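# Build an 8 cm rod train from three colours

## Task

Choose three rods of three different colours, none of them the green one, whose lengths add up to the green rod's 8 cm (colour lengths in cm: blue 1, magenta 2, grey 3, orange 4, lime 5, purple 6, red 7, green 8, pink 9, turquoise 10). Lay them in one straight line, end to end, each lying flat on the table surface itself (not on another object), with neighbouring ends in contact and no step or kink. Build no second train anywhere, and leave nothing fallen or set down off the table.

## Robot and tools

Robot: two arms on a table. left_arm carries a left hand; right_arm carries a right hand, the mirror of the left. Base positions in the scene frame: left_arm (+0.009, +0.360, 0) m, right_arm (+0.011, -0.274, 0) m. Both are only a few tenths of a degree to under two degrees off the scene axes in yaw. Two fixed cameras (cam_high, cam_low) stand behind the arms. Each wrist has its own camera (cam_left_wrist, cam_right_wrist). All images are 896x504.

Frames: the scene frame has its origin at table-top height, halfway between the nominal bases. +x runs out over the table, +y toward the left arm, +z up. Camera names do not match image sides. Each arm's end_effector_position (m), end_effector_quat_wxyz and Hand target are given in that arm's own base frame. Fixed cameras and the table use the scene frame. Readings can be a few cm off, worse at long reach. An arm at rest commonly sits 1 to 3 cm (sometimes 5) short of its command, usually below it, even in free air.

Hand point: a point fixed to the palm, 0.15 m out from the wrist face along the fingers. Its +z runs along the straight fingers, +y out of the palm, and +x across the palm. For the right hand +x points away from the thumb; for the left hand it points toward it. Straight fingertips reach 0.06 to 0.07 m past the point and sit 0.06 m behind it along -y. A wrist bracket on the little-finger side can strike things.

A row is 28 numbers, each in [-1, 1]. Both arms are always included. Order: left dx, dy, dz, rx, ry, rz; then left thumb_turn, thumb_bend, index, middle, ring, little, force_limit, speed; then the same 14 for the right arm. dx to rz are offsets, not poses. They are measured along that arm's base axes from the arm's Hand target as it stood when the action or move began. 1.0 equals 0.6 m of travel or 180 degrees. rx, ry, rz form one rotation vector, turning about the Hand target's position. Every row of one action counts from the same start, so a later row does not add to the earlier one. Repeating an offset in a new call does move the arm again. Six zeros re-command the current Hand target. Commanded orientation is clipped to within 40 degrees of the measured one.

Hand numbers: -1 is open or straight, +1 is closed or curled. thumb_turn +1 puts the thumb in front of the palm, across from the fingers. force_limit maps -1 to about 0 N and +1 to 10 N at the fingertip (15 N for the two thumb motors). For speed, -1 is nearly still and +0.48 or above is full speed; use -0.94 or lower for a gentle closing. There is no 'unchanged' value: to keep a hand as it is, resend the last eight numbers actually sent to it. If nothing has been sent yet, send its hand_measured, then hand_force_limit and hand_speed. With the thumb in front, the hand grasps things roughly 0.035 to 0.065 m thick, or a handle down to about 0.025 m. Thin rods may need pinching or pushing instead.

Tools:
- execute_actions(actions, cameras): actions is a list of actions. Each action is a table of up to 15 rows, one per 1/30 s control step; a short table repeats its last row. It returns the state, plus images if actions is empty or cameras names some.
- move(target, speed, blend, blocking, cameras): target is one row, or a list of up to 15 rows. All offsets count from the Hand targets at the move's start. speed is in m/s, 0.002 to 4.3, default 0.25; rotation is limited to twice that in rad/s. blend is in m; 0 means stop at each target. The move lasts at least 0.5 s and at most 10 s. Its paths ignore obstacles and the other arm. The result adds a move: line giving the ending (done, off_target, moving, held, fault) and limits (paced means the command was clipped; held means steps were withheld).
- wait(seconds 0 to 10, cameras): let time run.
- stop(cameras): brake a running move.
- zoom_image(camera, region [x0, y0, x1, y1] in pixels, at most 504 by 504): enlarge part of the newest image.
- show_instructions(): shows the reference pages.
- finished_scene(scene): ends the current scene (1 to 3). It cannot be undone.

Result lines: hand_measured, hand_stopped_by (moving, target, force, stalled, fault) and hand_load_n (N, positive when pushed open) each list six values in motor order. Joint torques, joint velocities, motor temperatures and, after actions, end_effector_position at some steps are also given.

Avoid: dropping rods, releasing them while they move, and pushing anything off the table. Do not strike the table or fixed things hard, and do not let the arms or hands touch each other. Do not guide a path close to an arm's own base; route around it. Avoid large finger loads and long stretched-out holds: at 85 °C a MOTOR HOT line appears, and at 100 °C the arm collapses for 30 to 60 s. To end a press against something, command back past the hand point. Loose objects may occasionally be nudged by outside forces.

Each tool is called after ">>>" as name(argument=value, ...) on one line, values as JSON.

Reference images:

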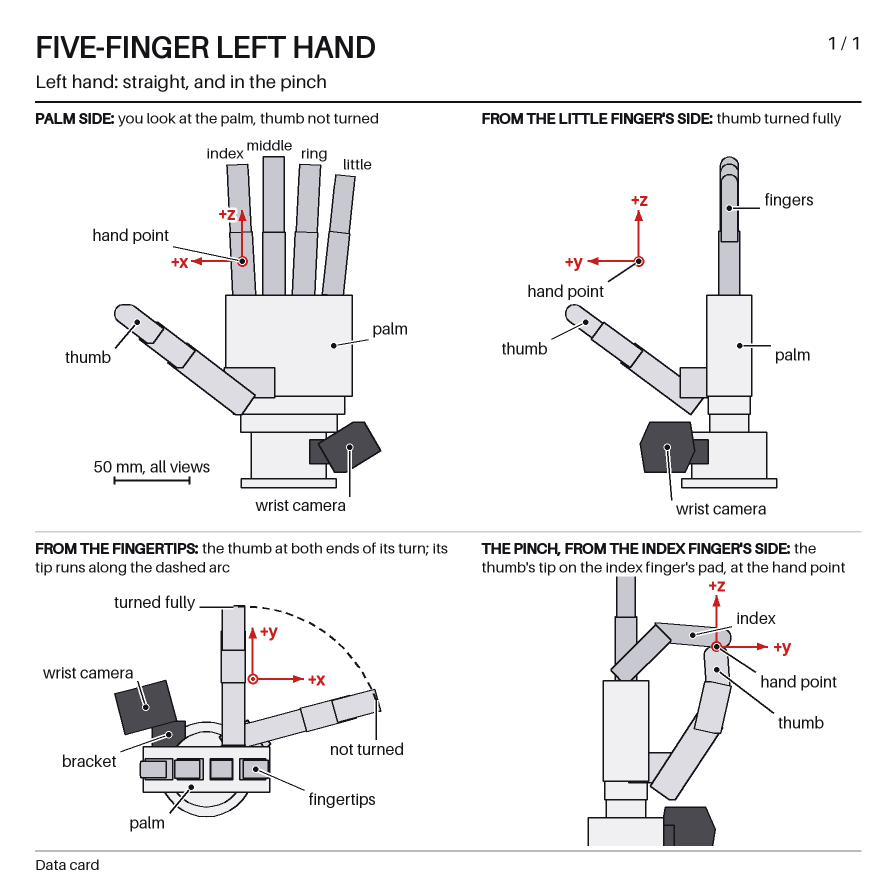

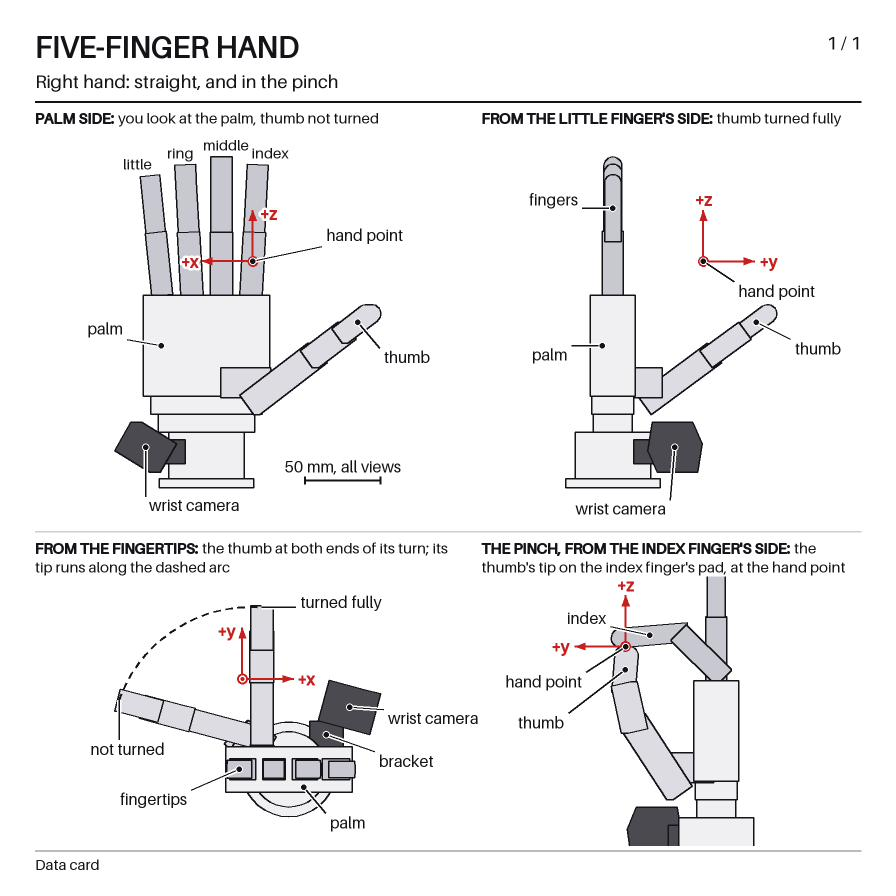

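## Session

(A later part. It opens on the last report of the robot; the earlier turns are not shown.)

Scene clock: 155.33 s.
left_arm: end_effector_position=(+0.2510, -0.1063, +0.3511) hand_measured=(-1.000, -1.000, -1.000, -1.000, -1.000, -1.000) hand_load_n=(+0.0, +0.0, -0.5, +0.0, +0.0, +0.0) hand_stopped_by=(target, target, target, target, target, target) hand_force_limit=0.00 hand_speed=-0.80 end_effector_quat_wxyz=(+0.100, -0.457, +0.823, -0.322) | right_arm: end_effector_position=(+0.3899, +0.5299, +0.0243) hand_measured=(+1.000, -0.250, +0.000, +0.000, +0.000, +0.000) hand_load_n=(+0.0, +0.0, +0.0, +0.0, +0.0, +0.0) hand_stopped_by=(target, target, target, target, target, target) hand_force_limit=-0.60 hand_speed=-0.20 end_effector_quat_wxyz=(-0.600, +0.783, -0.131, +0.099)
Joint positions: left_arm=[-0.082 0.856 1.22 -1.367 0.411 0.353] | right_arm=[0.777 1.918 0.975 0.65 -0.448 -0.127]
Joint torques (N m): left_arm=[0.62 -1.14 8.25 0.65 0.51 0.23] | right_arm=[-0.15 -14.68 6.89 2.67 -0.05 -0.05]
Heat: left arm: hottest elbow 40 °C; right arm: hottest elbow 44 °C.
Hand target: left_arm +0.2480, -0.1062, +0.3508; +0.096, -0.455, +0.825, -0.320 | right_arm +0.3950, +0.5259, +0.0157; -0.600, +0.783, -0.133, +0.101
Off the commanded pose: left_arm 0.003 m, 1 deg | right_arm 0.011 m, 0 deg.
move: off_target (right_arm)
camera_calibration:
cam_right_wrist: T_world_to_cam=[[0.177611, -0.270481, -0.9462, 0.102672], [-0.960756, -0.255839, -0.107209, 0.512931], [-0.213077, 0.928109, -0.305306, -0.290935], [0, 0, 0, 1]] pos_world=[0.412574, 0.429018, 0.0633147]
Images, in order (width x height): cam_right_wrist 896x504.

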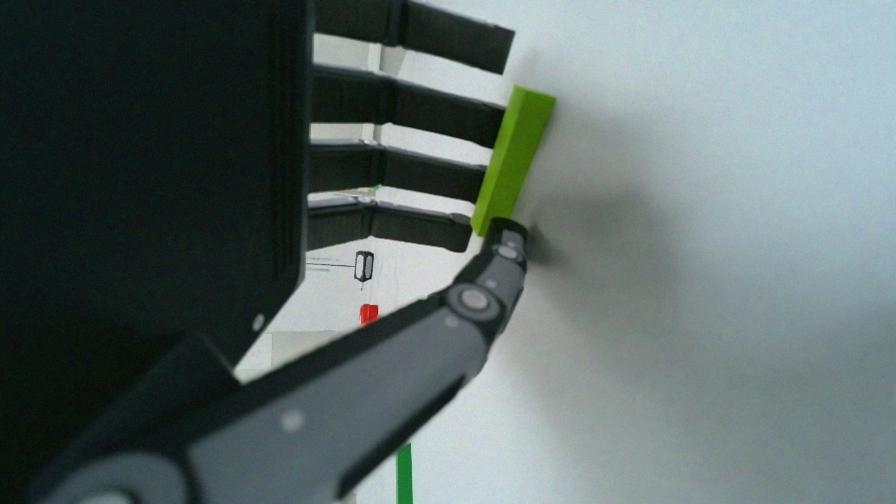

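>>> move(target=[[0,0,0,0,0,0,-1,-1,-1,-1,-1,-1,0,-0.8,0,0,0,0,0,0,1,-0.25,0.4,0.4,0.4,0.4,-0.8,-0.9]], speed=0.08, cameras=["cam_right_wrist"])

>>> zoom_image(camera="cam_right_wrist", region=[400, 0, 680, 300])

Scene clock: 159.33 s.
left_arm: end_effector_position=(+0.2510, -0.1063, +0.3511) hand_measured=(-1.000, -1.000, -1.000, -1.000, -1.000, -1.000) hand_load_n=(+0.0, +0.0, +0.0, +0.0, +0.0, +0.0) hand_stopped_by=(target, target, target, target, target, target) hand_force_limit=0.00 hand_speed=-0.80 end_effector_quat_wxyz=(+0.100, -0.457, +0.823, -0.322) | right_arm: end_effector_position=(+0.3901, +0.5300, +0.0247) hand_measured=(+1.000, -0.250, +0.306, +0.128, +0.166, +0.400) hand_load_n=(+1.5, +1.5, +1.5, +1.0, +1.5, +0.0) hand_stopped_by=(target, target, force, force, force, target) hand_force_limit=-0.80 hand_speed=-0.90 end_effector_quat_wxyz=(-0.601, +0.782, -0.130, +0.099)
Joint positions: left_arm=[-0.082 0.856 1.22 -1.367 0.411 0.353] | right_arm=[0.777 1.918 0.975 0.652 -0.448 -0.127]
Joint torques (N m): left_arm=[0.62 -1.49 8.28 0.66 0.51 0.24] | right_arm=[-0.21 -14.56 6.89 2.61 -0.04 -0.05]
Heat: left arm: hottest elbow 40 °C; right arm: hottest elbow 44 °C.
Hand target: left_arm +0.2480, -0.1062, +0.3508; +0.096, -0.455, +0.825, -0.320 | right_arm +0.3950, +0.5259, +0.0157; -0.600, +0.783, -0.133, +0.102
Off the commanded pose: left_arm 0.003 m, 1 deg | right_arm 0.011 m, 0 deg.
move: off_target (right_arm)
camera_calibration:
cam_right_wrist: T_world_to_cam=[[0.178989, -0.269258, -0.946289, 0.101882], [-0.960591, -0.255732, -0.108928, 0.51308], [-0.212667, 0.928494, -0.30442, -0.291304], [0, 0, 0, 1]] pos_world=[0.412674, 0.429118, 0.0636195]
Images, in order (width x height): cam_right_wrist 896x504.

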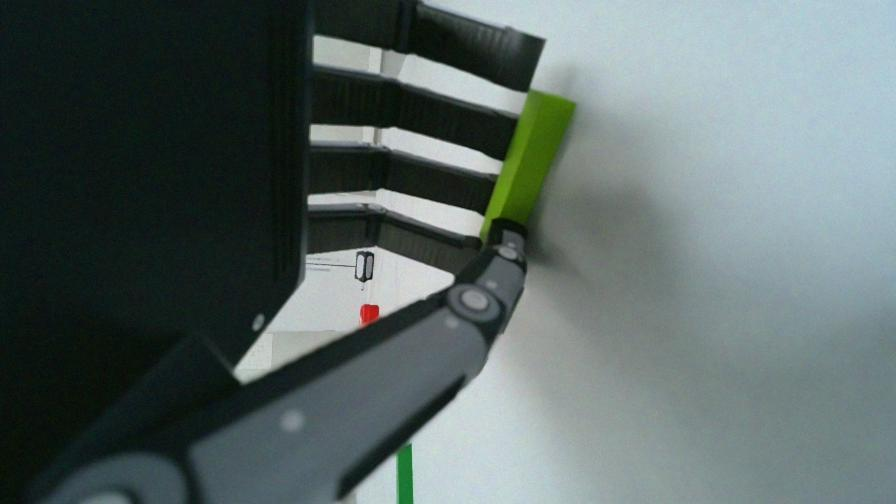

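Scaled by 1.680 from the camera's 896x504 image, which has a finer 1280x720 frame.

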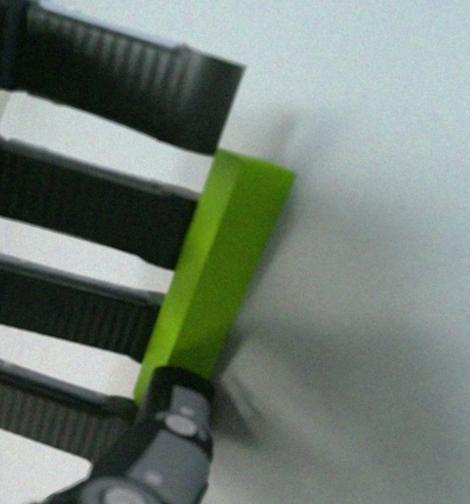

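>>> move(target=[[0,0,0,0,0,0,-1,-1,-1,-1,-1,-1,0,-0.8,0,0,0.05,0,0,0,1,-0.25,0.4,0.4,0.4,0.4,-0.8,-0.9],[0,0,0,0,0,0,-1,-1,-1,-1,-1,-1,0,-0.8,-0.055,-0.155,0.05,0,0,0,1,-0.25,0.4,0.4,0.4,0.4,-0.8,-0.9]], speed=0.12, cameras=["cam_right_wrist"])

>>> zoom_image(camera="cam_right_wrist", region=[400, 0, 680, 300])

Scene clock: 186.93 s.
left_arm: end_effector_position=(+0.2510, -0.1063, +0.3511) hand_measured=(-1.000, -1.000, -1.000, -1.000, -1.000, -1.000) hand_load_n=(+0.0, +0.0, +0.0, +0.0, +0.0, +0.0) hand_stopped_by=(target, target, target, target, target, target) hand_force_limit=0.00 hand_speed=-0.80 end_effector_quat_wxyz=(+0.100, -0.457, +0.823, -0.322) | right_arm: end_effector_position=(+0.3547, +0.4320, +0.0302) hand_measured=(+1.000, -0.250, +0.306, +0.128, +0.166, +0.400) hand_load_n=(+1.0, +2.0, +1.5, +1.5, +1.0, +0.0) hand_stopped_by=(target, target, force, force, force, target) hand_force_limit=-0.80 hand_speed=-0.90 end_effector_quat_wxyz=(-0.587, +0.792, -0.144, +0.087)
Joint positions: left_arm=[-0.082 0.856 1.22 -1.367 0.411 0.353] | right_arm=[0.67 1.733 0.724 0.657 -0.546 -0.156]
Joint torques (N m): left_arm=[0.56 -1.55 8.18 0.65 0.51 0.23] | right_arm=[0.09 -14.39 6.65 2.63 -0.14 -0.11]
Heat: left arm: hottest elbow 40 °C; right arm: hottest elbow 42 °C.
Hand target: left_arm +0.2480, -0.1062, +0.3508; +0.096, -0.455, +0.825, -0.320 | right_arm +0.3621, +0.4329, +0.0458; -0.600, +0.783, -0.133, +0.102
Off the commanded pose: left_arm 0.003 m, 1 deg | right_arm 0.017 m, 3 deg.
move: off_target (right_arm)
camera_calibration:
cam_right_wrist: T_world_to_cam=[[0.138328, -0.295667, -0.945223, 0.112899], [-0.965793, -0.251638, -0.0626255, 0.453275], [-0.219337, 0.921553, -0.320362, -0.200305], [0, 0, 0, 1]] pos_world=[0.378219, 0.332033, 0.0709315]
Images, in order (width x height): cam_right_wrist 896x504.

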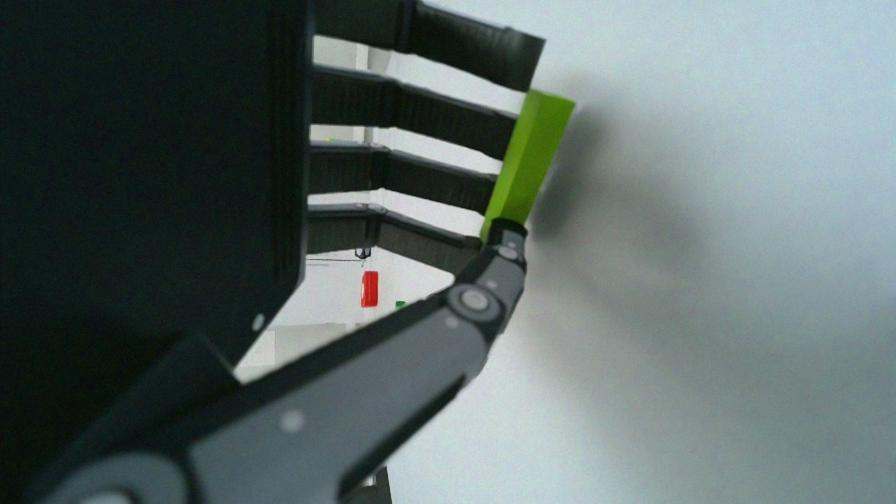

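Scaled by 1.680 from the camera's 896x504 image, which has a finer 1280x720 frame.

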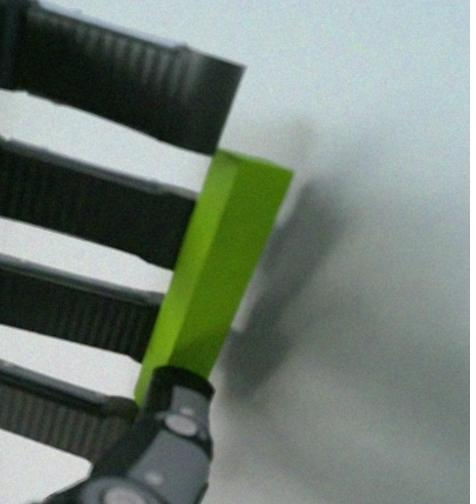

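>>> move(target=[[0,0,0,0,0,0,-1,-1,-1,-1,-1,-1,0,-0.8,0,0,-0.018,0,0,0,1,-0.25,0.4,0.4,0.4,0.4,-0.8,-0.9]], speed=0.05, cameras=["cam_right_wrist"])

>>> zoom_image(camera="cam_right_wrist", region=[400, 0, 680, 300])

Scene clock: 192.23 s.
left_arm: end_effector_position=(+0.2510, -0.1063, +0.3511) hand_measured=(-1.000, -1.000, -1.000, -1.000, -1.000, -1.000) hand_load_n=(+0.0, +0.0, +0.0, +0.0, +0.0, +0.0) hand_stopped_by=(target, target, target, target, target, target) hand_force_limit=0.00 hand_speed=-0.80 end_effector_quat_wxyz=(+0.100, -0.457, +0.823, -0.322) | right_arm: end_effector_position=(+0.3583, +0.4347, +0.0366) hand_measured=(+1.000, -0.250, +0.306, +0.128, +0.166, +0.400) hand_load_n=(+1.0, +2.0, +1.5, +1.5, +1.0, +0.0) hand_stopped_by=(target, target, force, force, force, target) hand_force_limit=-0.80 hand_speed=-0.90 end_effector_quat_wxyz=(-0.597, +0.785, -0.137, +0.096)
Joint positions: left_arm=[-0.082 0.856 1.22 -1.367 0.411 0.353] | right_arm=[0.67 1.733 0.724 0.689 -0.546 -0.157]
Joint torques (N m): left_arm=[0.56 -1.2 8.21 0.69 0.51 0.23] | right_arm=[0.03 -11.87 6.34 2.66 -0.13 -0.11]
Heat: left arm: hottest elbow 40 °C; right arm: hottest elbow 42 °C.
Hand target: left_arm +0.2480, -0.1062, +0.3508; +0.096, -0.455, +0.825, -0.320 | right_arm +0.3622, +0.4329, +0.0350; -0.600, +0.783, -0.133, +0.102
Off the commanded pose: left_arm 0.003 m, 1 deg | right_arm 0.005 m, 1 deg.
move: done
camera_calibration:
cam_right_wrist: T_world_to_cam=[[0.163314, -0.276602, -0.947006, 0.102098], [-0.963693, -0.250257, -0.0930966, 0.457548], [-0.211244, 0.927827, -0.30743, -0.206161], [0, 0, 0, 1]] pos_world=[0.380711, 0.334027, 0.0759034]
Images, in order (width x height): cam_right_wrist 896x504.

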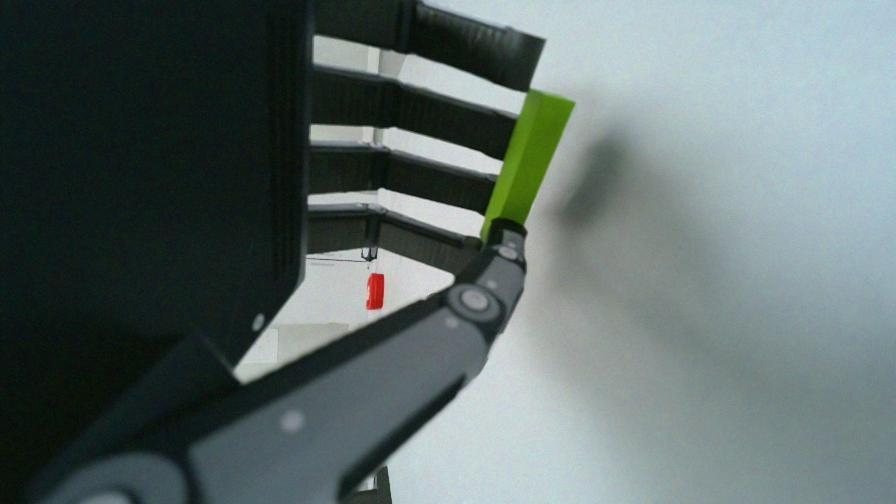

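Scaled by 1.680 from the camera's 896x504 image, which has a finer 1280x720 frame.

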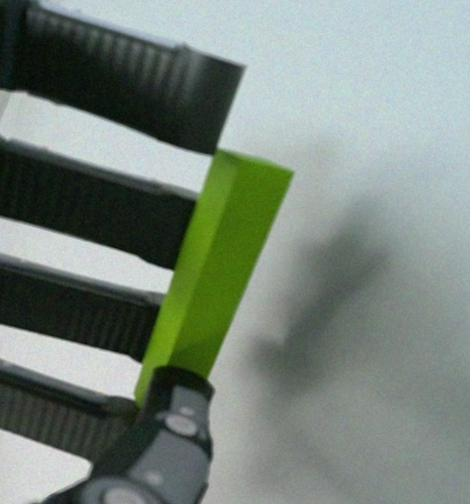

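>>> move(target=[[0,0,0,0,0,0,-1,-1,-1,-1,-1,-1,0,-0.8,0,0,-0.025,0,0,0,1,-0.25,0.4,0.4,0.4,0.4,-0.8,-0.9]], speed=0.05, cameras=["cam_right_wrist"])

>>> zoom_image(camera="cam_right_wrist", region=[400, 0, 680, 300])

Scene clock: 197.10 s.
left_arm: end_effector_position=(+0.2510, -0.1063, +0.3511) hand_measured=(-1.000, -1.000, -1.000, -1.000, -1.000, -1.000) hand_load_n=(+0.0, +0.0, +0.0, +0.0, +0.0, +0.0) hand_stopped_by=(target, target, target, target, target, target) hand_force_limit=0.00 hand_speed=-0.80 end_effector_quat_wxyz=(+0.100, -0.457, +0.823, -0.322) | right_arm: end_effector_position=(+0.3580, +0.4346, +0.0228) hand_measured=(+1.000, -0.250, +0.306, +0.128, +0.166, +0.400) hand_load_n=(+1.0, +2.0, +1.5, +1.5, +1.0, +0.0) hand_stopped_by=(target, target, force, force, force, target) hand_force_limit=-0.80 hand_speed=-0.90 end_effector_quat_wxyz=(-0.598, +0.784, -0.136, +0.096)
Joint positions: left_arm=[-0.082 0.856 1.22 -1.367 0.411 0.353] | right_arm=[0.67 1.773 0.718 0.736 -0.546 -0.157]
Joint torques (N m): left_arm=[0.62 -1.49 8.2 0.73 0.51 0.24] | right_arm=[0.09 -11.87 6.09 2.69 -0.12 -0.11]
Heat: left arm: hottest elbow 40 °C; right arm: hottest elbow 42 °C.
Hand target: left_arm +0.2480, -0.1062, +0.3508; +0.096, -0.455, +0.825, -0.320 | right_arm +0.3620, +0.4328, +0.0198; -0.599, +0.783, -0.133, +0.102
Off the commanded pose: left_arm 0.003 m, 1 deg | right_arm 0.005 m, 1 deg.
move: done
camera_calibration:
cam_right_wrist: T_world_to_cam=[[0.165158, -0.275457, -0.94702, 0.087833], [-0.963401, -0.250624, -0.0951161, 0.456144], [-0.211145, 0.928068, -0.306768, -0.21045], [0, 0, 0, 1]] pos_world=[0.380508, 0.333826, 0.0620071]
Images, in order (width x height): cam_right_wrist 896x504.

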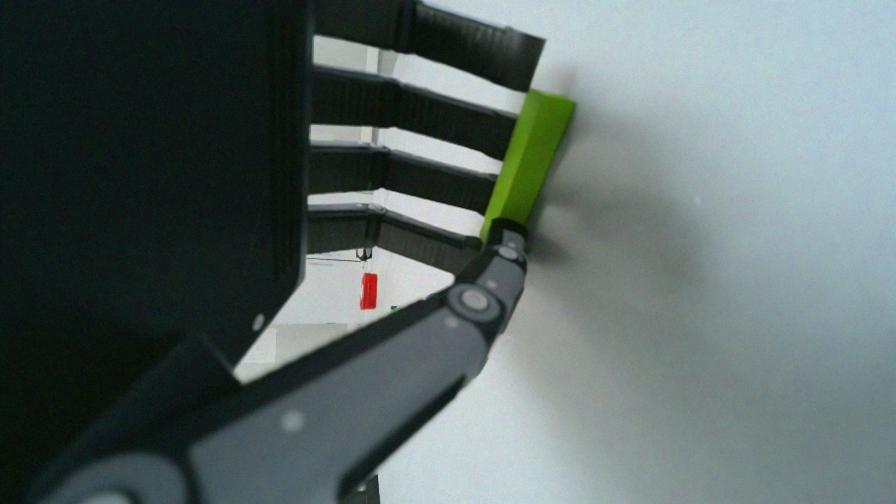

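Scaled by 1.680 from the camera's 896x504 image, which has a finer 1280x720 frame.

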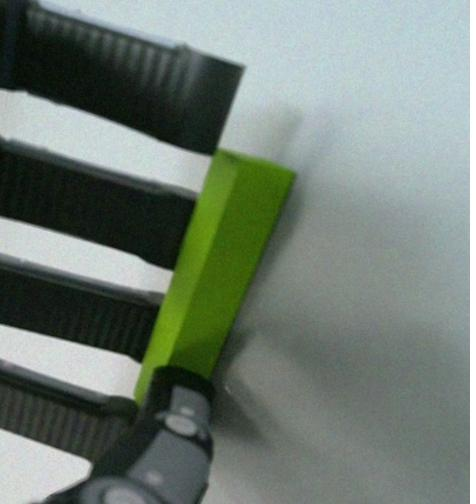

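>>> move(target=[[0,0,0,0,0,0,-1,-1,-1,-1,-1,-1,0,-0.8,0,0,0,0,0,0,1,-0.3,-0.05,-0.05,-0.05,-0.05,-0.8,-0.6],[0,0,0,0,0,0,-1,-1,-1,-1,-1,-1,0,-0.8,0,0,0.12,0,0,0,1,-0.3,-0.05,-0.05,-0.05,-0.05,-0.8,-0.6]], speed=0.1, cameras=["cam_right_wrist","cam_high"])

>>> zoom_image(camera="cam_right_wrist", region=[400, 0, 680, 300])

Scene clock: 203.70 s.
left_arm: end_effector_position=(+0.2510, -0.1063, +0.3511) hand_measured=(-1.000, -1.000, -1.000, -1.000, -1.000, -1.000) hand_load_n=(+0.0, +0.0, +0.0, +0.0, +0.0, +0.0) hand_stopped_by=(target, target, target, target, target, target) hand_force_limit=0.00 hand_speed=-0.80 end_effector_quat_wxyz=(+0.100, -0.457, +0.823, -0.322) | right_arm: end_effector_position=(+0.3478, +0.4265, +0.0717) hand_measured=(+1.000, -0.300, -0.050, -0.050, -0.050, -0.050) hand_load_n=(+0.0, +0.0, +0.0, +0.0, +0.0, -0.5) hand_stopped_by=(target, target, target, target, target, target) hand_force_limit=-0.80 hand_speed=-0.60 end_effector_quat_wxyz=(-0.588, +0.791, -0.143, +0.088)
Joint positions: left_arm=[-0.082 0.856 1.22 -1.367 0.411 0.353] | right_arm=[0.67 1.605 0.718 0.538 -0.546 -0.157]
Joint torques (N m): left_arm=[0.44 -1.2 8.2 0.62 0.53 0.24] | right_arm=[0.03 -12.92 10.56 1.55 -0.13 -0.1]
Heat: left arm: hottest elbow 40 °C; right arm: hottest elbow 42 °C.
Hand target: left_arm +0.2480, -0.1062, +0.3508; +0.096, -0.455, +0.825, -0.320 | right_arm +0.3620, +0.4328, +0.0917; -0.599, +0.783, -0.133, +0.102
Off the commanded pose: left_arm 0.003 m, 1 deg | right_arm 0.025 m, 2 deg.
move: off_target (right_arm)
camera_calibration:
cam_right_wrist: T_world_to_cam=[[0.142272, -0.293609, -0.945279, 0.14922], [-0.965359, -0.252185, -0.0669646, 0.448199], [-0.218723, 0.922061, -0.319317, -0.183925], [0, 0, 0, 1]] pos_world=[0.371214, 0.326432, 0.112337]
Images, in order (width x height): cam_high 896x504, cam_right_wrist 896x504.

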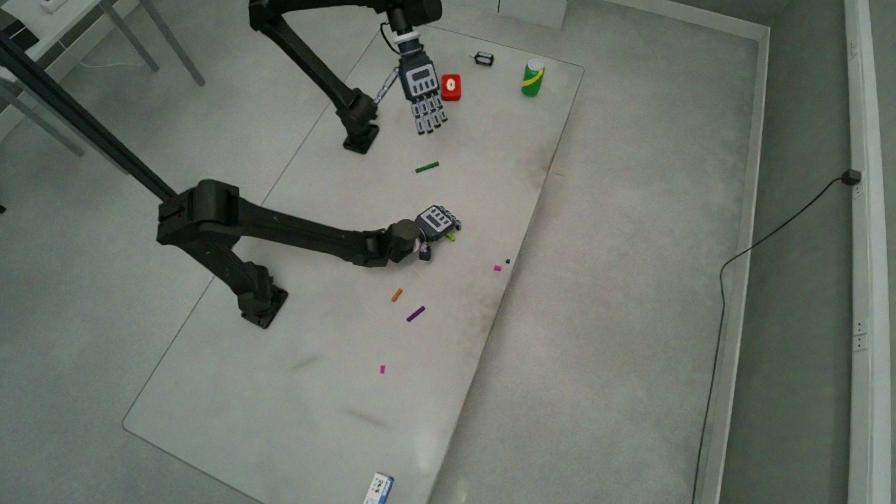

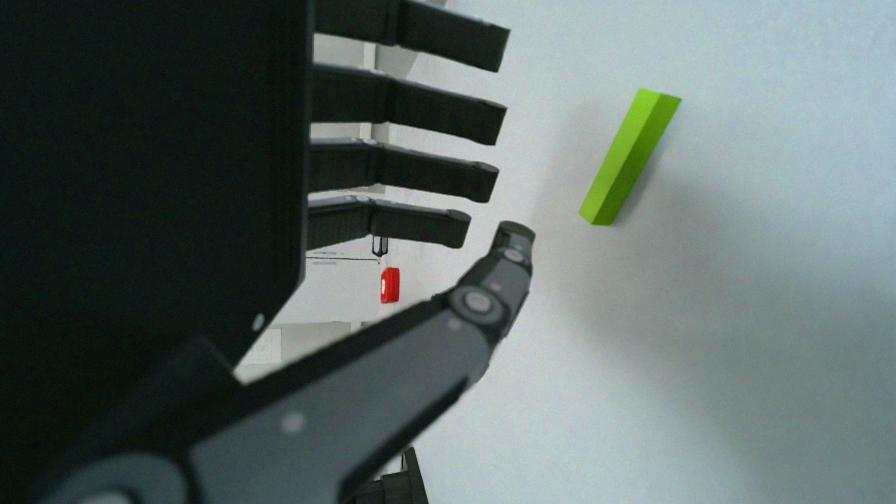

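Scaled by 1.680 from the camera's 896x504 image, which has a finer 1280x720 frame.

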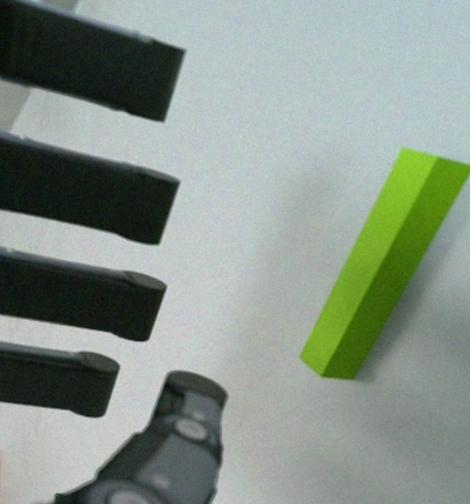

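>>> move(target=[[0,0,0,0,0,0,-1,-1,-1,-1,-1,-1,0,-0.8,0.297,-0.153,0.02,0,0,0,1,-0.3,-0.05,-0.05,-0.05,-0.05,-0.8,-0.6]], speed=0.2, cameras=["cam_right_wrist"])

>>> zoom_image(camera="cam_right_wrist", region=[440, 0, 760, 300])

Scene clock: 211.90 s.
left_arm: end_effector_position=(+0.2510, -0.1063, +0.3511) hand_measured=(-1.000, -1.000, -1.000, -1.000, -1.000, -1.000) hand_load_n=(+0.0, +0.0, +0.0, +0.0, +0.0, +0.0) hand_stopped_by=(target, target, target, target, target, target) hand_force_limit=0.00 hand_speed=-0.80 end_effector_quat_wxyz=(+0.100, -0.457, +0.823, -0.322) | right_arm: end_effector_position=(+0.5263, +0.3350, +0.0956) hand_measured=(+1.000, -0.300, -0.050, -0.050, -0.050, -0.050) hand_load_n=(+0.0, +0.5, +0.0, +0.0, +0.0, +0.0) hand_stopped_by=(target, target, target, target, target, target) hand_force_limit=-0.80 hand_speed=-0.60 end_effector_quat_wxyz=(-0.596, +0.785, -0.144, +0.094)
Joint positions: left_arm=[-0.082 0.856 1.22 -1.367 0.411 0.353] | right_arm=[0.316 1.786 1.077 0.274 -0.868 -0.316]
Joint torques (N m): left_arm=[0.62 -1.2 8.24 0.68 0.5 0.25] | right_arm=[0.79 -14.39 12.42 1.37 -0.28 -0.11]
Heat: left arm: hottest elbow 40 °C; right arm: hottest elbow 43 °C.
Hand target: left_arm +0.2480, -0.1062, +0.3508; +0.096, -0.455, +0.825, -0.320 | right_arm +0.5403, +0.3411, +0.1038; -0.599, +0.783, -0.133, +0.102
Off the commanded pose: left_arm 0.003 m, 1 deg | right_arm 0.017 m, 2 deg.
move: off_target (right_arm)
camera_calibration:
cam_right_wrist: T_world_to_cam=[[0.149897, -0.277938, -0.948831, 0.110566], [-0.967019, -0.241093, -0.0821481, 0.59764], [-0.205924, 0.929852, -0.304911, -0.0635808], [0, 0, 0, 1]] pos_world=[0.548263, 0.233938, 0.134617]
Images, in order (width x height): cam_right_wrist 896x504.

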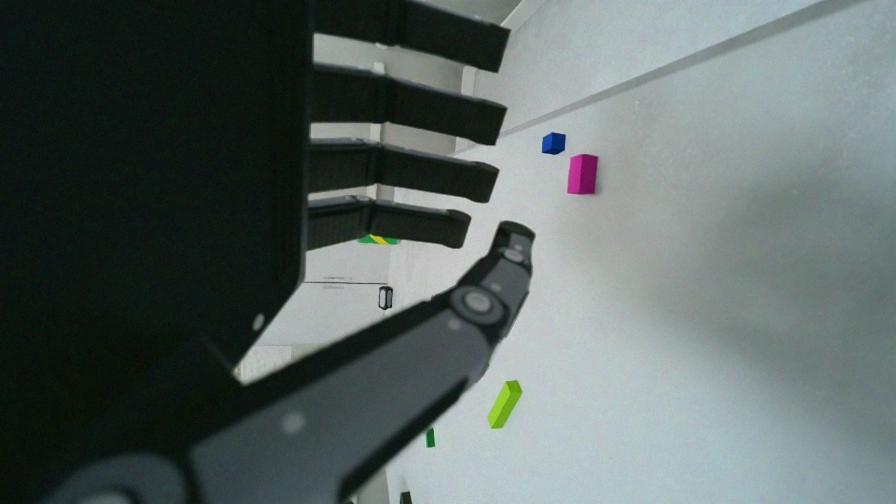

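Scaled by 1.575 from the camera's 896x504 image, which has a finer 1280x720 frame.

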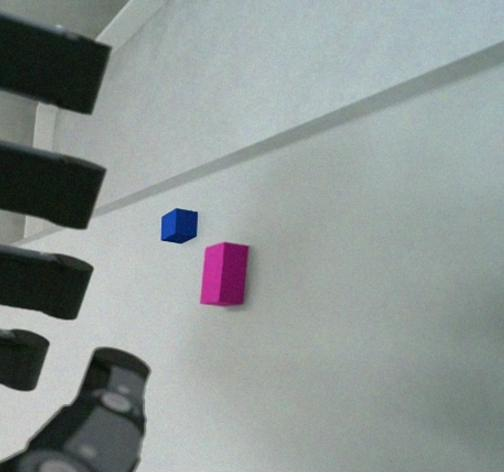

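>>> move(target=[[0,0,0,0,0,0,-1,-1,-1,-1,-1,-1,0,-0.8,0.032,0.077,-0.076,0,0,0,1,-0.25,-0.12,-0.12,-1,-1,-0.8,0]], speed=0.1, cameras=["cam_right_wrist"])

>>> zoom_image(camera="cam_right_wrist", region=[440, 50, 720, 330])

Scene clock: 226.97 s.
left_arm: end_effector_position=(+0.2510, -0.1063, +0.3511) hand_measured=(-1.000, -1.000, -1.000, -1.000, -1.000, -1.000) hand_load_n=(+0.0, +0.0, +0.0, +0.0, +0.0, +0.0) hand_stopped_by=(target, target, target, target, target, target) hand_force_limit=0.00 hand_speed=-0.80 end_effector_quat_wxyz=(+0.100, -0.457, +0.823, -0.322) | right_arm: end_effector_position=(+0.5416, +0.3752, +0.0437) hand_measured=(+1.000, -0.250, -0.120, -0.120, -1.000, -1.000) hand_load_n=(+0.0, +0.0, +0.0, +0.0, +0.0, +0.0) hand_stopped_by=(target, target, target, target, target, target) hand_force_limit=-0.80 hand_speed=0.00 end_effector_quat_wxyz=(-0.588, +0.791, -0.145, +0.087)
Joint positions: left_arm=[-0.082 0.856 1.22 -1.367 0.411 0.353] | right_arm=[0.378 1.938 1.15 0.347 -0.815 -0.297]
Joint torques (N m): left_arm=[0.44 -1.03 8.21 0.65 0.51 0.23] | right_arm=[1.03 -16.5 12.19 2.43 0.02 0.09]
Motor temperatures (°C): left_arm=[33 35 40 27 28 27] | right_arm=[30 40 45 32 29 28]
Heat: left arm: hottest elbow 40 °C; right arm: hottest elbow 45 °C.
Hand target: left_arm +0.2480, -0.1062, +0.3508; +0.096, -0.455, +0.825, -0.320 | right_arm +0.5595, +0.3872, +0.0582; -0.599, +0.783, -0.133, +0.102
Off the commanded pose: left_arm 0.003 m, 1 deg | right_arm 0.026 m, 3 deg.
move: off_target (right_arm)
camera_calibration:
cam_right_wrist: T_world_to_cam=[[0.137906, -0.293134, -0.946073, 0.0823237], [-0.966237, -0.249716, -0.0634722, 0.619876], [-0.217644, 0.922884, -0.317674, -0.10414], [0, 0, 0, 1]] pos_world=[0.564928, 0.275034, 0.0841464]
Images, in order (width x height): cam_right_wrist 896x504.

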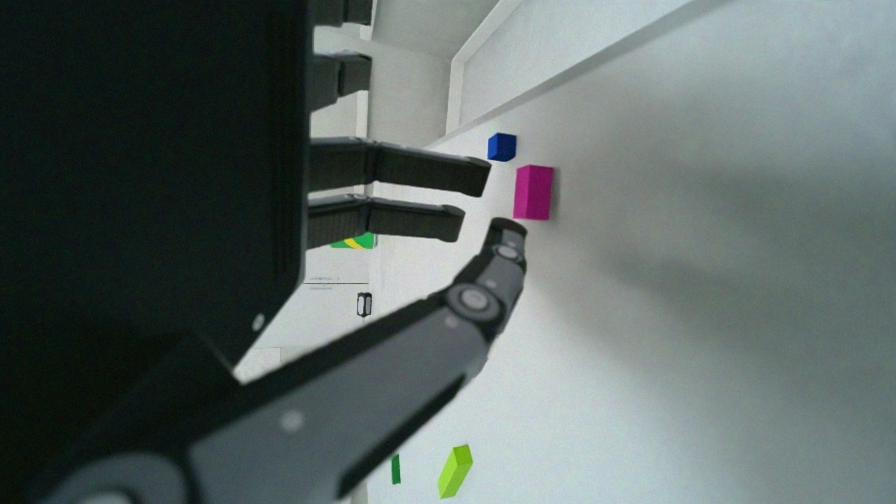

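Scaled by 1.800 from the camera's 896x504 image, which has a finer 1280x720 frame.

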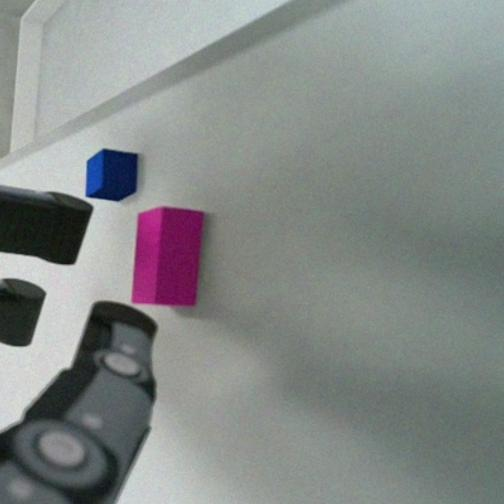

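>>> move(target=[[0,0,0,0,0,0,-1,-1,-1,-1,-1,-1,0,-0.8,-0.002,0.003,-0.042,0,0,0,1,-0.25,-0.12,-0.12,-1,-1,-0.8,0]], speed=0.06, cameras=["cam_right_wrist"])

>>> zoom_image(camera="cam_right_wrist", region=[440, 50, 720, 330])

Scene clock: 232.17 s.
left_arm: end_effector_position=(+0.2510, -0.1063, +0.3511) hand_measured=(-1.000, -1.000, -1.000, -1.000, -1.000, -1.000) hand_load_n=(+0.0, +0.0, +0.0, +0.0, +0.0, +0.0) hand_stopped_by=(target, target, target, target, target, target) hand_force_limit=0.00 hand_speed=-0.80 end_effector_quat_wxyz=(+0.100, -0.457, +0.823, -0.322) | right_arm: end_effector_position=(+0.5461, +0.3770, +0.0245) hand_measured=(+1.000, -0.250, -0.120, -0.120, -1.000, -1.000) hand_load_n=(+0.0, +0.0, +0.0, -0.5, +0.0, +0.0) hand_stopped_by=(target, target, target, target, target, target) hand_force_limit=-0.80 hand_speed=0.00 end_effector_quat_wxyz=(-0.591, +0.789, -0.143, +0.093)
Joint positions: left_arm=[-0.082 0.856 1.22 -1.367 0.411 0.353] | right_arm=[0.379 1.983 1.15 0.407 -0.81 -0.295]
Joint torques (N m): left_arm=[0.62 -1.32 8.27 0.68 0.52 0.25] | right_arm=[1.26 -16.56 11.1 2.43 -0.02 0.08]
Heat: left arm: hottest elbow 40 °C; right arm: hottest elbow 46 °C.
Hand target: left_arm +0.2480, -0.1062, +0.3508; +0.096, -0.455, +0.825, -0.320 | right_arm +0.5584, +0.3890, +0.0331; -0.599, +0.783, -0.133, +0.102
Off the commanded pose: left_arm 0.003 m, 1 deg | right_arm 0.019 m, 2 deg.
move: off_target (right_arm)
camera_calibration:
cam_right_wrist: T_world_to_cam=[[0.148801, -0.28969, -0.945483, 0.0567483], [-0.966415, -0.245188, -0.0769713, 0.622144], [-0.209523, 0.925182, -0.316445, -0.116255], [0, 0, 0, 1]] pos_world=[0.568447, 0.276538, 0.0647536]
Images, in order (width x height): cam_right_wrist 896x504.

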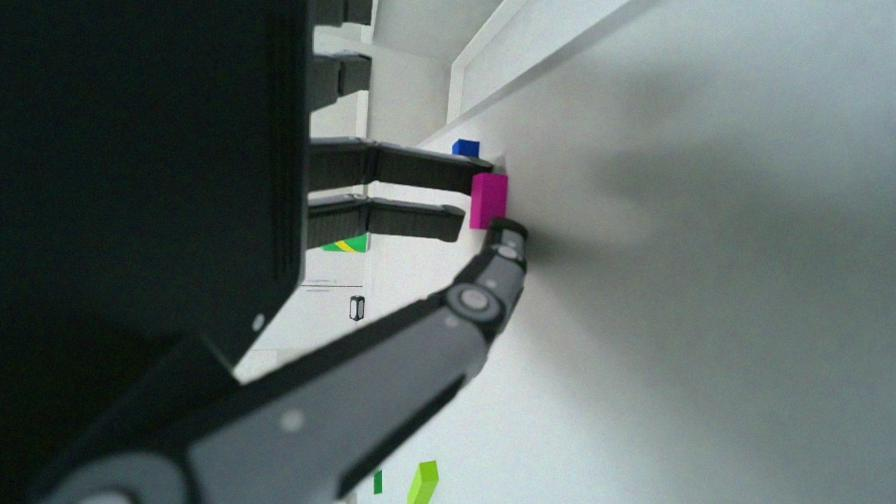

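Scaled by 1.800 from the camera's 896x504 image, which has a finer 1280x720 frame.

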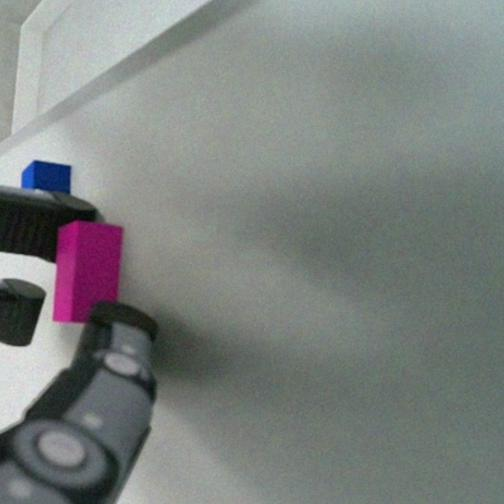

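>>> move(target=[[0,0,0,0,0,0,-1,-1,-1,-1,-1,-1,0,-0.8,0,0.003,-0.003,0,0,0,1,-0.25,0.3,0.3,-1,-1,-0.8,-0.9]], speed=0.06, cameras=["cam_right_wrist"])

>>> zoom_image(camera="cam_right_wrist", region=[440, 50, 720, 330])

Scene clock: 242.07 s.
left_arm: end_effector_position=(+0.2510, -0.1063, +0.3511) hand_measured=(-1.000, -1.000, -1.000, -1.000, -1.000, -1.000) hand_load_n=(-0.5, -0.5, +0.0, +0.0, +0.0, +0.0) hand_stopped_by=(target, target, target, target, target, target) hand_force_limit=0.00 hand_speed=-0.80 end_effector_quat_wxyz=(+0.100, -0.457, +0.823, -0.322) | right_arm: end_effector_position=(+0.5456, +0.3795, +0.0258) hand_measured=(+1.000, -0.250, +0.158, +0.130, -1.000, -1.000) hand_load_n=(+0.0, +1.0, +1.0, +2.0, +0.0, -0.5) hand_stopped_by=(target, target, force, force, target, target) hand_force_limit=-0.80 hand_speed=-0.90 end_effector_quat_wxyz=(-0.593, +0.788, -0.140, +0.094)
Joint positions: left_arm=[-0.082 0.856 1.22 -1.367 0.411 0.353] | right_arm=[0.382 1.983 1.15 0.415 -0.81 -0.293]
Joint torques (N m): left_arm=[0.62 -1.55 8.2 0.69 0.51 0.24] | right_arm=[1.32 -16.21 11.25 2.25 0.09 0.07]
Heat: left arm: hottest elbow 40 °C; right arm: hottest elbow 47 °C.
Hand target: left_arm +0.2480, -0.1062, +0.3508; +0.096, -0.455, +0.825, -0.320 | right_arm +0.5583, +0.3908, +0.0313; -0.600, +0.783, -0.133, +0.102
Off the commanded pose: left_arm 0.003 m, 1 deg | right_arm 0.018 m, 2 deg.
move: off_target (right_arm)
camera_calibration:
cam_right_wrist: T_world_to_cam=[[0.154804, -0.285652, -0.945748, 0.0539717], [-0.965198, -0.247967, -0.0830926, 0.622917], [-0.210779, 0.925697, -0.314097, -0.117915], [0, 0, 0, 1]] pos_world=[0.56803, 0.279034, 0.0657666]
Images, in order (width x height): cam_right_wrist 896x504.

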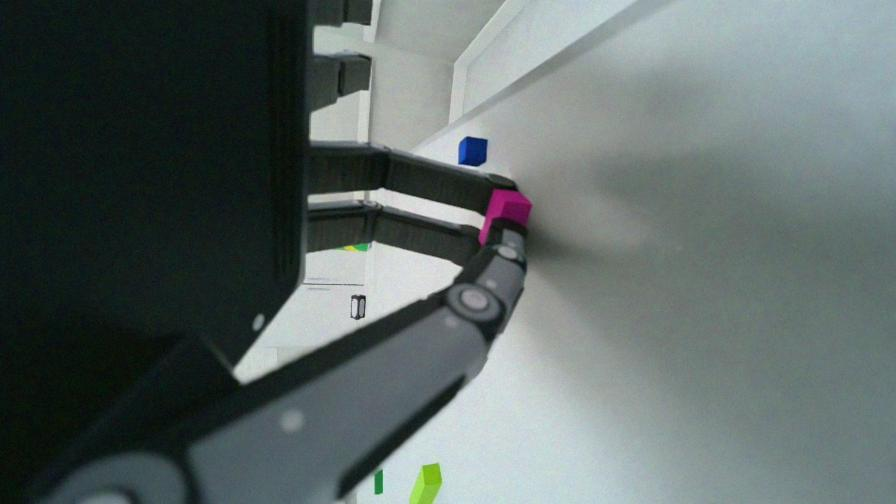

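Scaled by 1.800 from the camera's 896x504 image, which has a finer 1280x720 frame.

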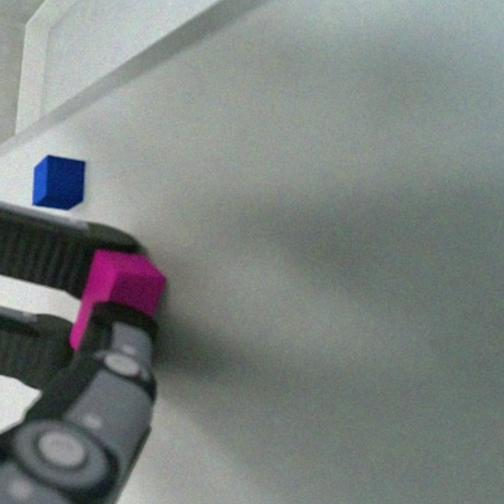

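>>> zoom_image(camera="cam_right_wrist", region=[460, 160, 560, 260])

Scaled by 5.040 from the camera's 896x504 image, which has a finer 1280x720 frame.

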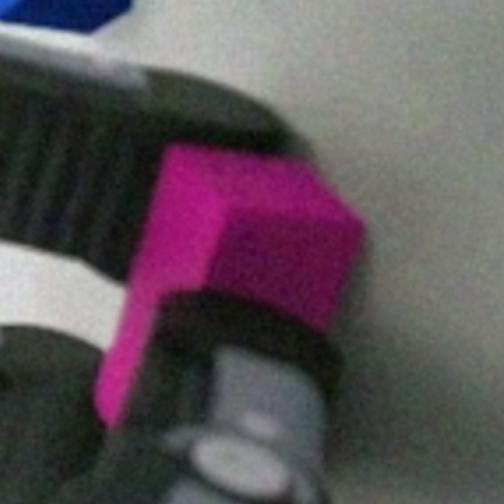

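>>> move(target=[[0,0,0,0,0,0,-1,-1,-1,-1,-1,-1,0,-0.8,0,0.003,0.067,0,0,0,1,-0.25,0.3,0.3,-1,-1,-0.8,-0.9],[0,0,0,0,0,0,-1,-1,-1,-1,-1,-1,0,-0.8,-0.2245,0.038,0.055,0,0,0,1,-0.25,0.3,0.3,-1,-1,-0.8,-0.9]], speed=0.15, cameras=["cam_right_wrist"])

>>> zoom_image(camera="cam_right_wrist", region=[440, 150, 720, 430])

Scene clock: 259.80 s.
left_arm: end_effector_position=(+0.2510, -0.1063, +0.3511) hand_measured=(-1.000, -1.000, -1.000, -1.000, -1.000, -1.000) hand_load_n=(+0.0, +0.0, +0.0, +0.0, +0.5, +0.0) hand_stopped_by=(target, target, target, target, target, target) hand_force_limit=0.00 hand_speed=-0.80 end_effector_quat_wxyz=(+0.100, -0.457, +0.823, -0.322) | right_arm: end_effector_position=(+0.4200, +0.4093, +0.0479) hand_measured=(+1.000, -0.250, +0.158, +0.130, -1.000, -1.000) hand_load_n=(+0.5, +1.5, +1.0, +2.0, +0.0, +0.0) hand_stopped_by=(target, target, force, force, target, target) hand_force_limit=-0.80 hand_speed=-0.90 end_effector_quat_wxyz=(-0.588, +0.791, -0.139, +0.091)
Joint positions: left_arm=[-0.082 0.856 1.22 -1.367 0.411 0.353] | right_arm=[0.545 1.758 0.85 0.529 -0.662 -0.219]
Joint torques (N m): left_arm=[0.67 -1.49 8.27 0.65 0.53 0.25] | right_arm=[0.91 -15.74 7.47 2.55 0.11 0.09]
Heat: left arm: hottest elbow 41 °C; right arm: hottest elbow 48 °C.
Hand target: left_arm +0.2480, -0.1062, +0.3508; +0.096, -0.455, +0.825, -0.320 | right_arm +0.4236, +0.4138, +0.0644; -0.600, +0.783, -0.133, +0.102
Off the commanded pose: left_arm 0.003 m, 1 deg | right_arm 0.017 m, 2 deg.
move: off_target (right_arm)
camera_calibration:
cam_right_wrist: T_world_to_cam=[[0.150559, -0.295284, -0.943472, 0.108438], [-0.964336, -0.254011, -0.0743896, 0.512603], [-0.217686, 0.921024, -0.322997, -0.159826], [0, 0, 0, 1]] pos_world=[0.443204, 0.30943, 0.0888171]
Images, in order (width x height): cam_right_wrist 896x504.

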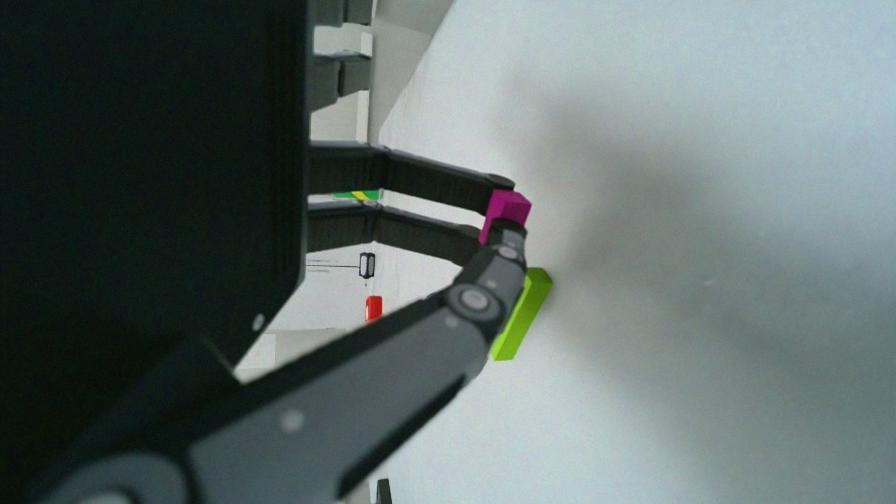

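Scaled by 1.800 from the camera's 896x504 image, which has a finer 1280x720 frame.

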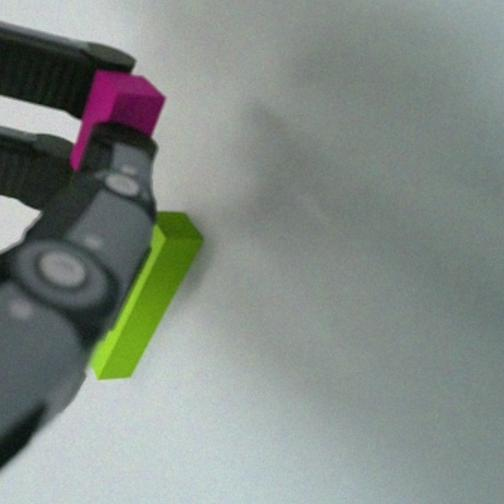

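>>> move(target=[[0,0,0,0,0,0,-1,-1,-1,-1,-1,-1,0,-0.8,-0.007,0.0055,-0.045,0,0,0,1,-0.25,0.3,0.3,-1,-1,-0.8,-0.9]], speed=0.06, cameras=["cam_right_wrist"])

>>> zoom_image(camera="cam_right_wrist", region=[440, 150, 720, 430])

Scene clock: 263.63 s.
left_arm: end_effector_position=(+0.2510, -0.1063, +0.3511) hand_measured=(-1.000, -1.000, -1.000, -1.000, -1.000, -1.000) hand_load_n=(-0.5, +0.0, +0.0, +0.0, +0.0, +0.0) hand_stopped_by=(target, target, target, target, target, target) hand_force_limit=0.00 hand_speed=-0.80 end_effector_quat_wxyz=(+0.100, -0.457, +0.823, -0.322) | right_arm: end_effector_position=(+0.4217, +0.4114, +0.0399) hand_measured=(+1.000, -0.250, +0.158, +0.130, -1.000, -1.000) hand_load_n=(+0.0, +2.0, +1.0, +2.0, +0.0, +0.0) hand_stopped_by=(target, target, force, force, target, target) hand_force_limit=-0.80 hand_speed=-0.90 end_effector_quat_wxyz=(-0.597, +0.784, -0.134, +0.104)
Joint positions: left_arm=[-0.082 0.856 1.22 -1.367 0.411 0.353] | right_arm=[0.549 1.787 0.835 0.61 -0.652 -0.215]
Joint torques (N m): left_arm=[0.44 -1.26 8.18 0.59 0.5 0.23] | right_arm=[1.38 -12.98 6.95 2.61 0.13 0.09]
Heat: left arm: hottest elbow 41 °C; right arm: hottest elbow 48 °C.
Hand target: left_arm +0.2480, -0.1062, +0.3508; +0.096, -0.455, +0.825, -0.320 | right_arm +0.4193, +0.4170, +0.0373; -0.599, +0.783, -0.133, +0.102
Off the commanded pose: left_arm 0.003 m, 1 deg | right_arm 0.007 m, 0 deg.
move: done
camera_calibration:
cam_right_wrist: T_world_to_cam=[[0.17618, -0.279975, -0.943703, 0.0841977], [-0.963514, -0.245295, -0.107105, 0.511611], [-0.201499, 0.92814, -0.312976, -0.174075], [0, 0, 0, 1]] pos_world=[0.443034, 0.310634, 0.0797722]
Images, in order (width x height): cam_right_wrist 896x504.

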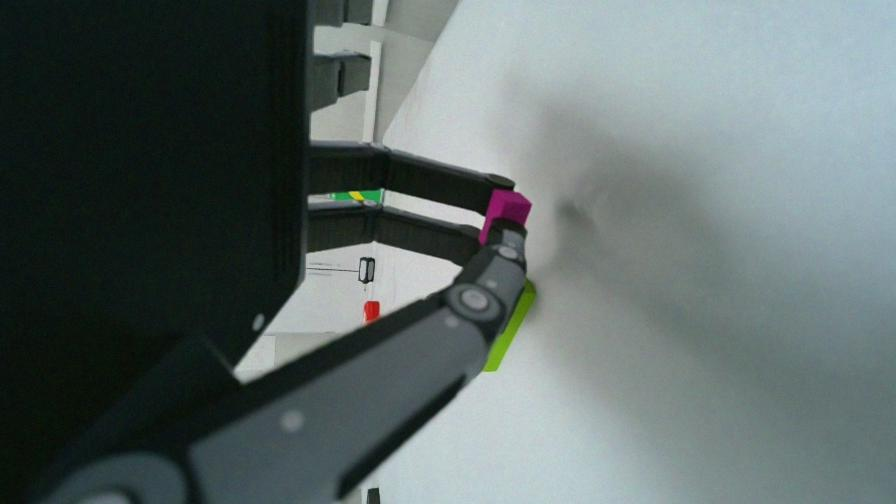

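Scaled by 1.800 from the camera's 896x504 image, which has a finer 1280x720 frame.

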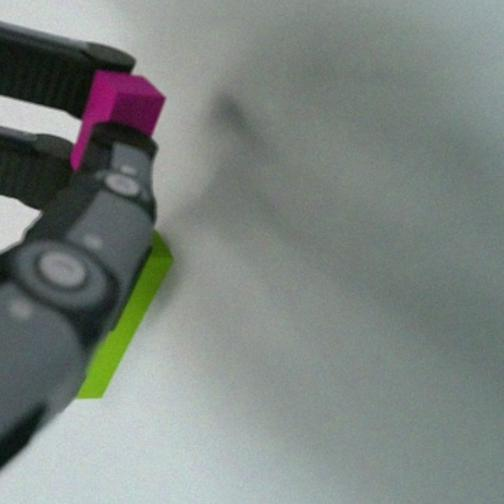

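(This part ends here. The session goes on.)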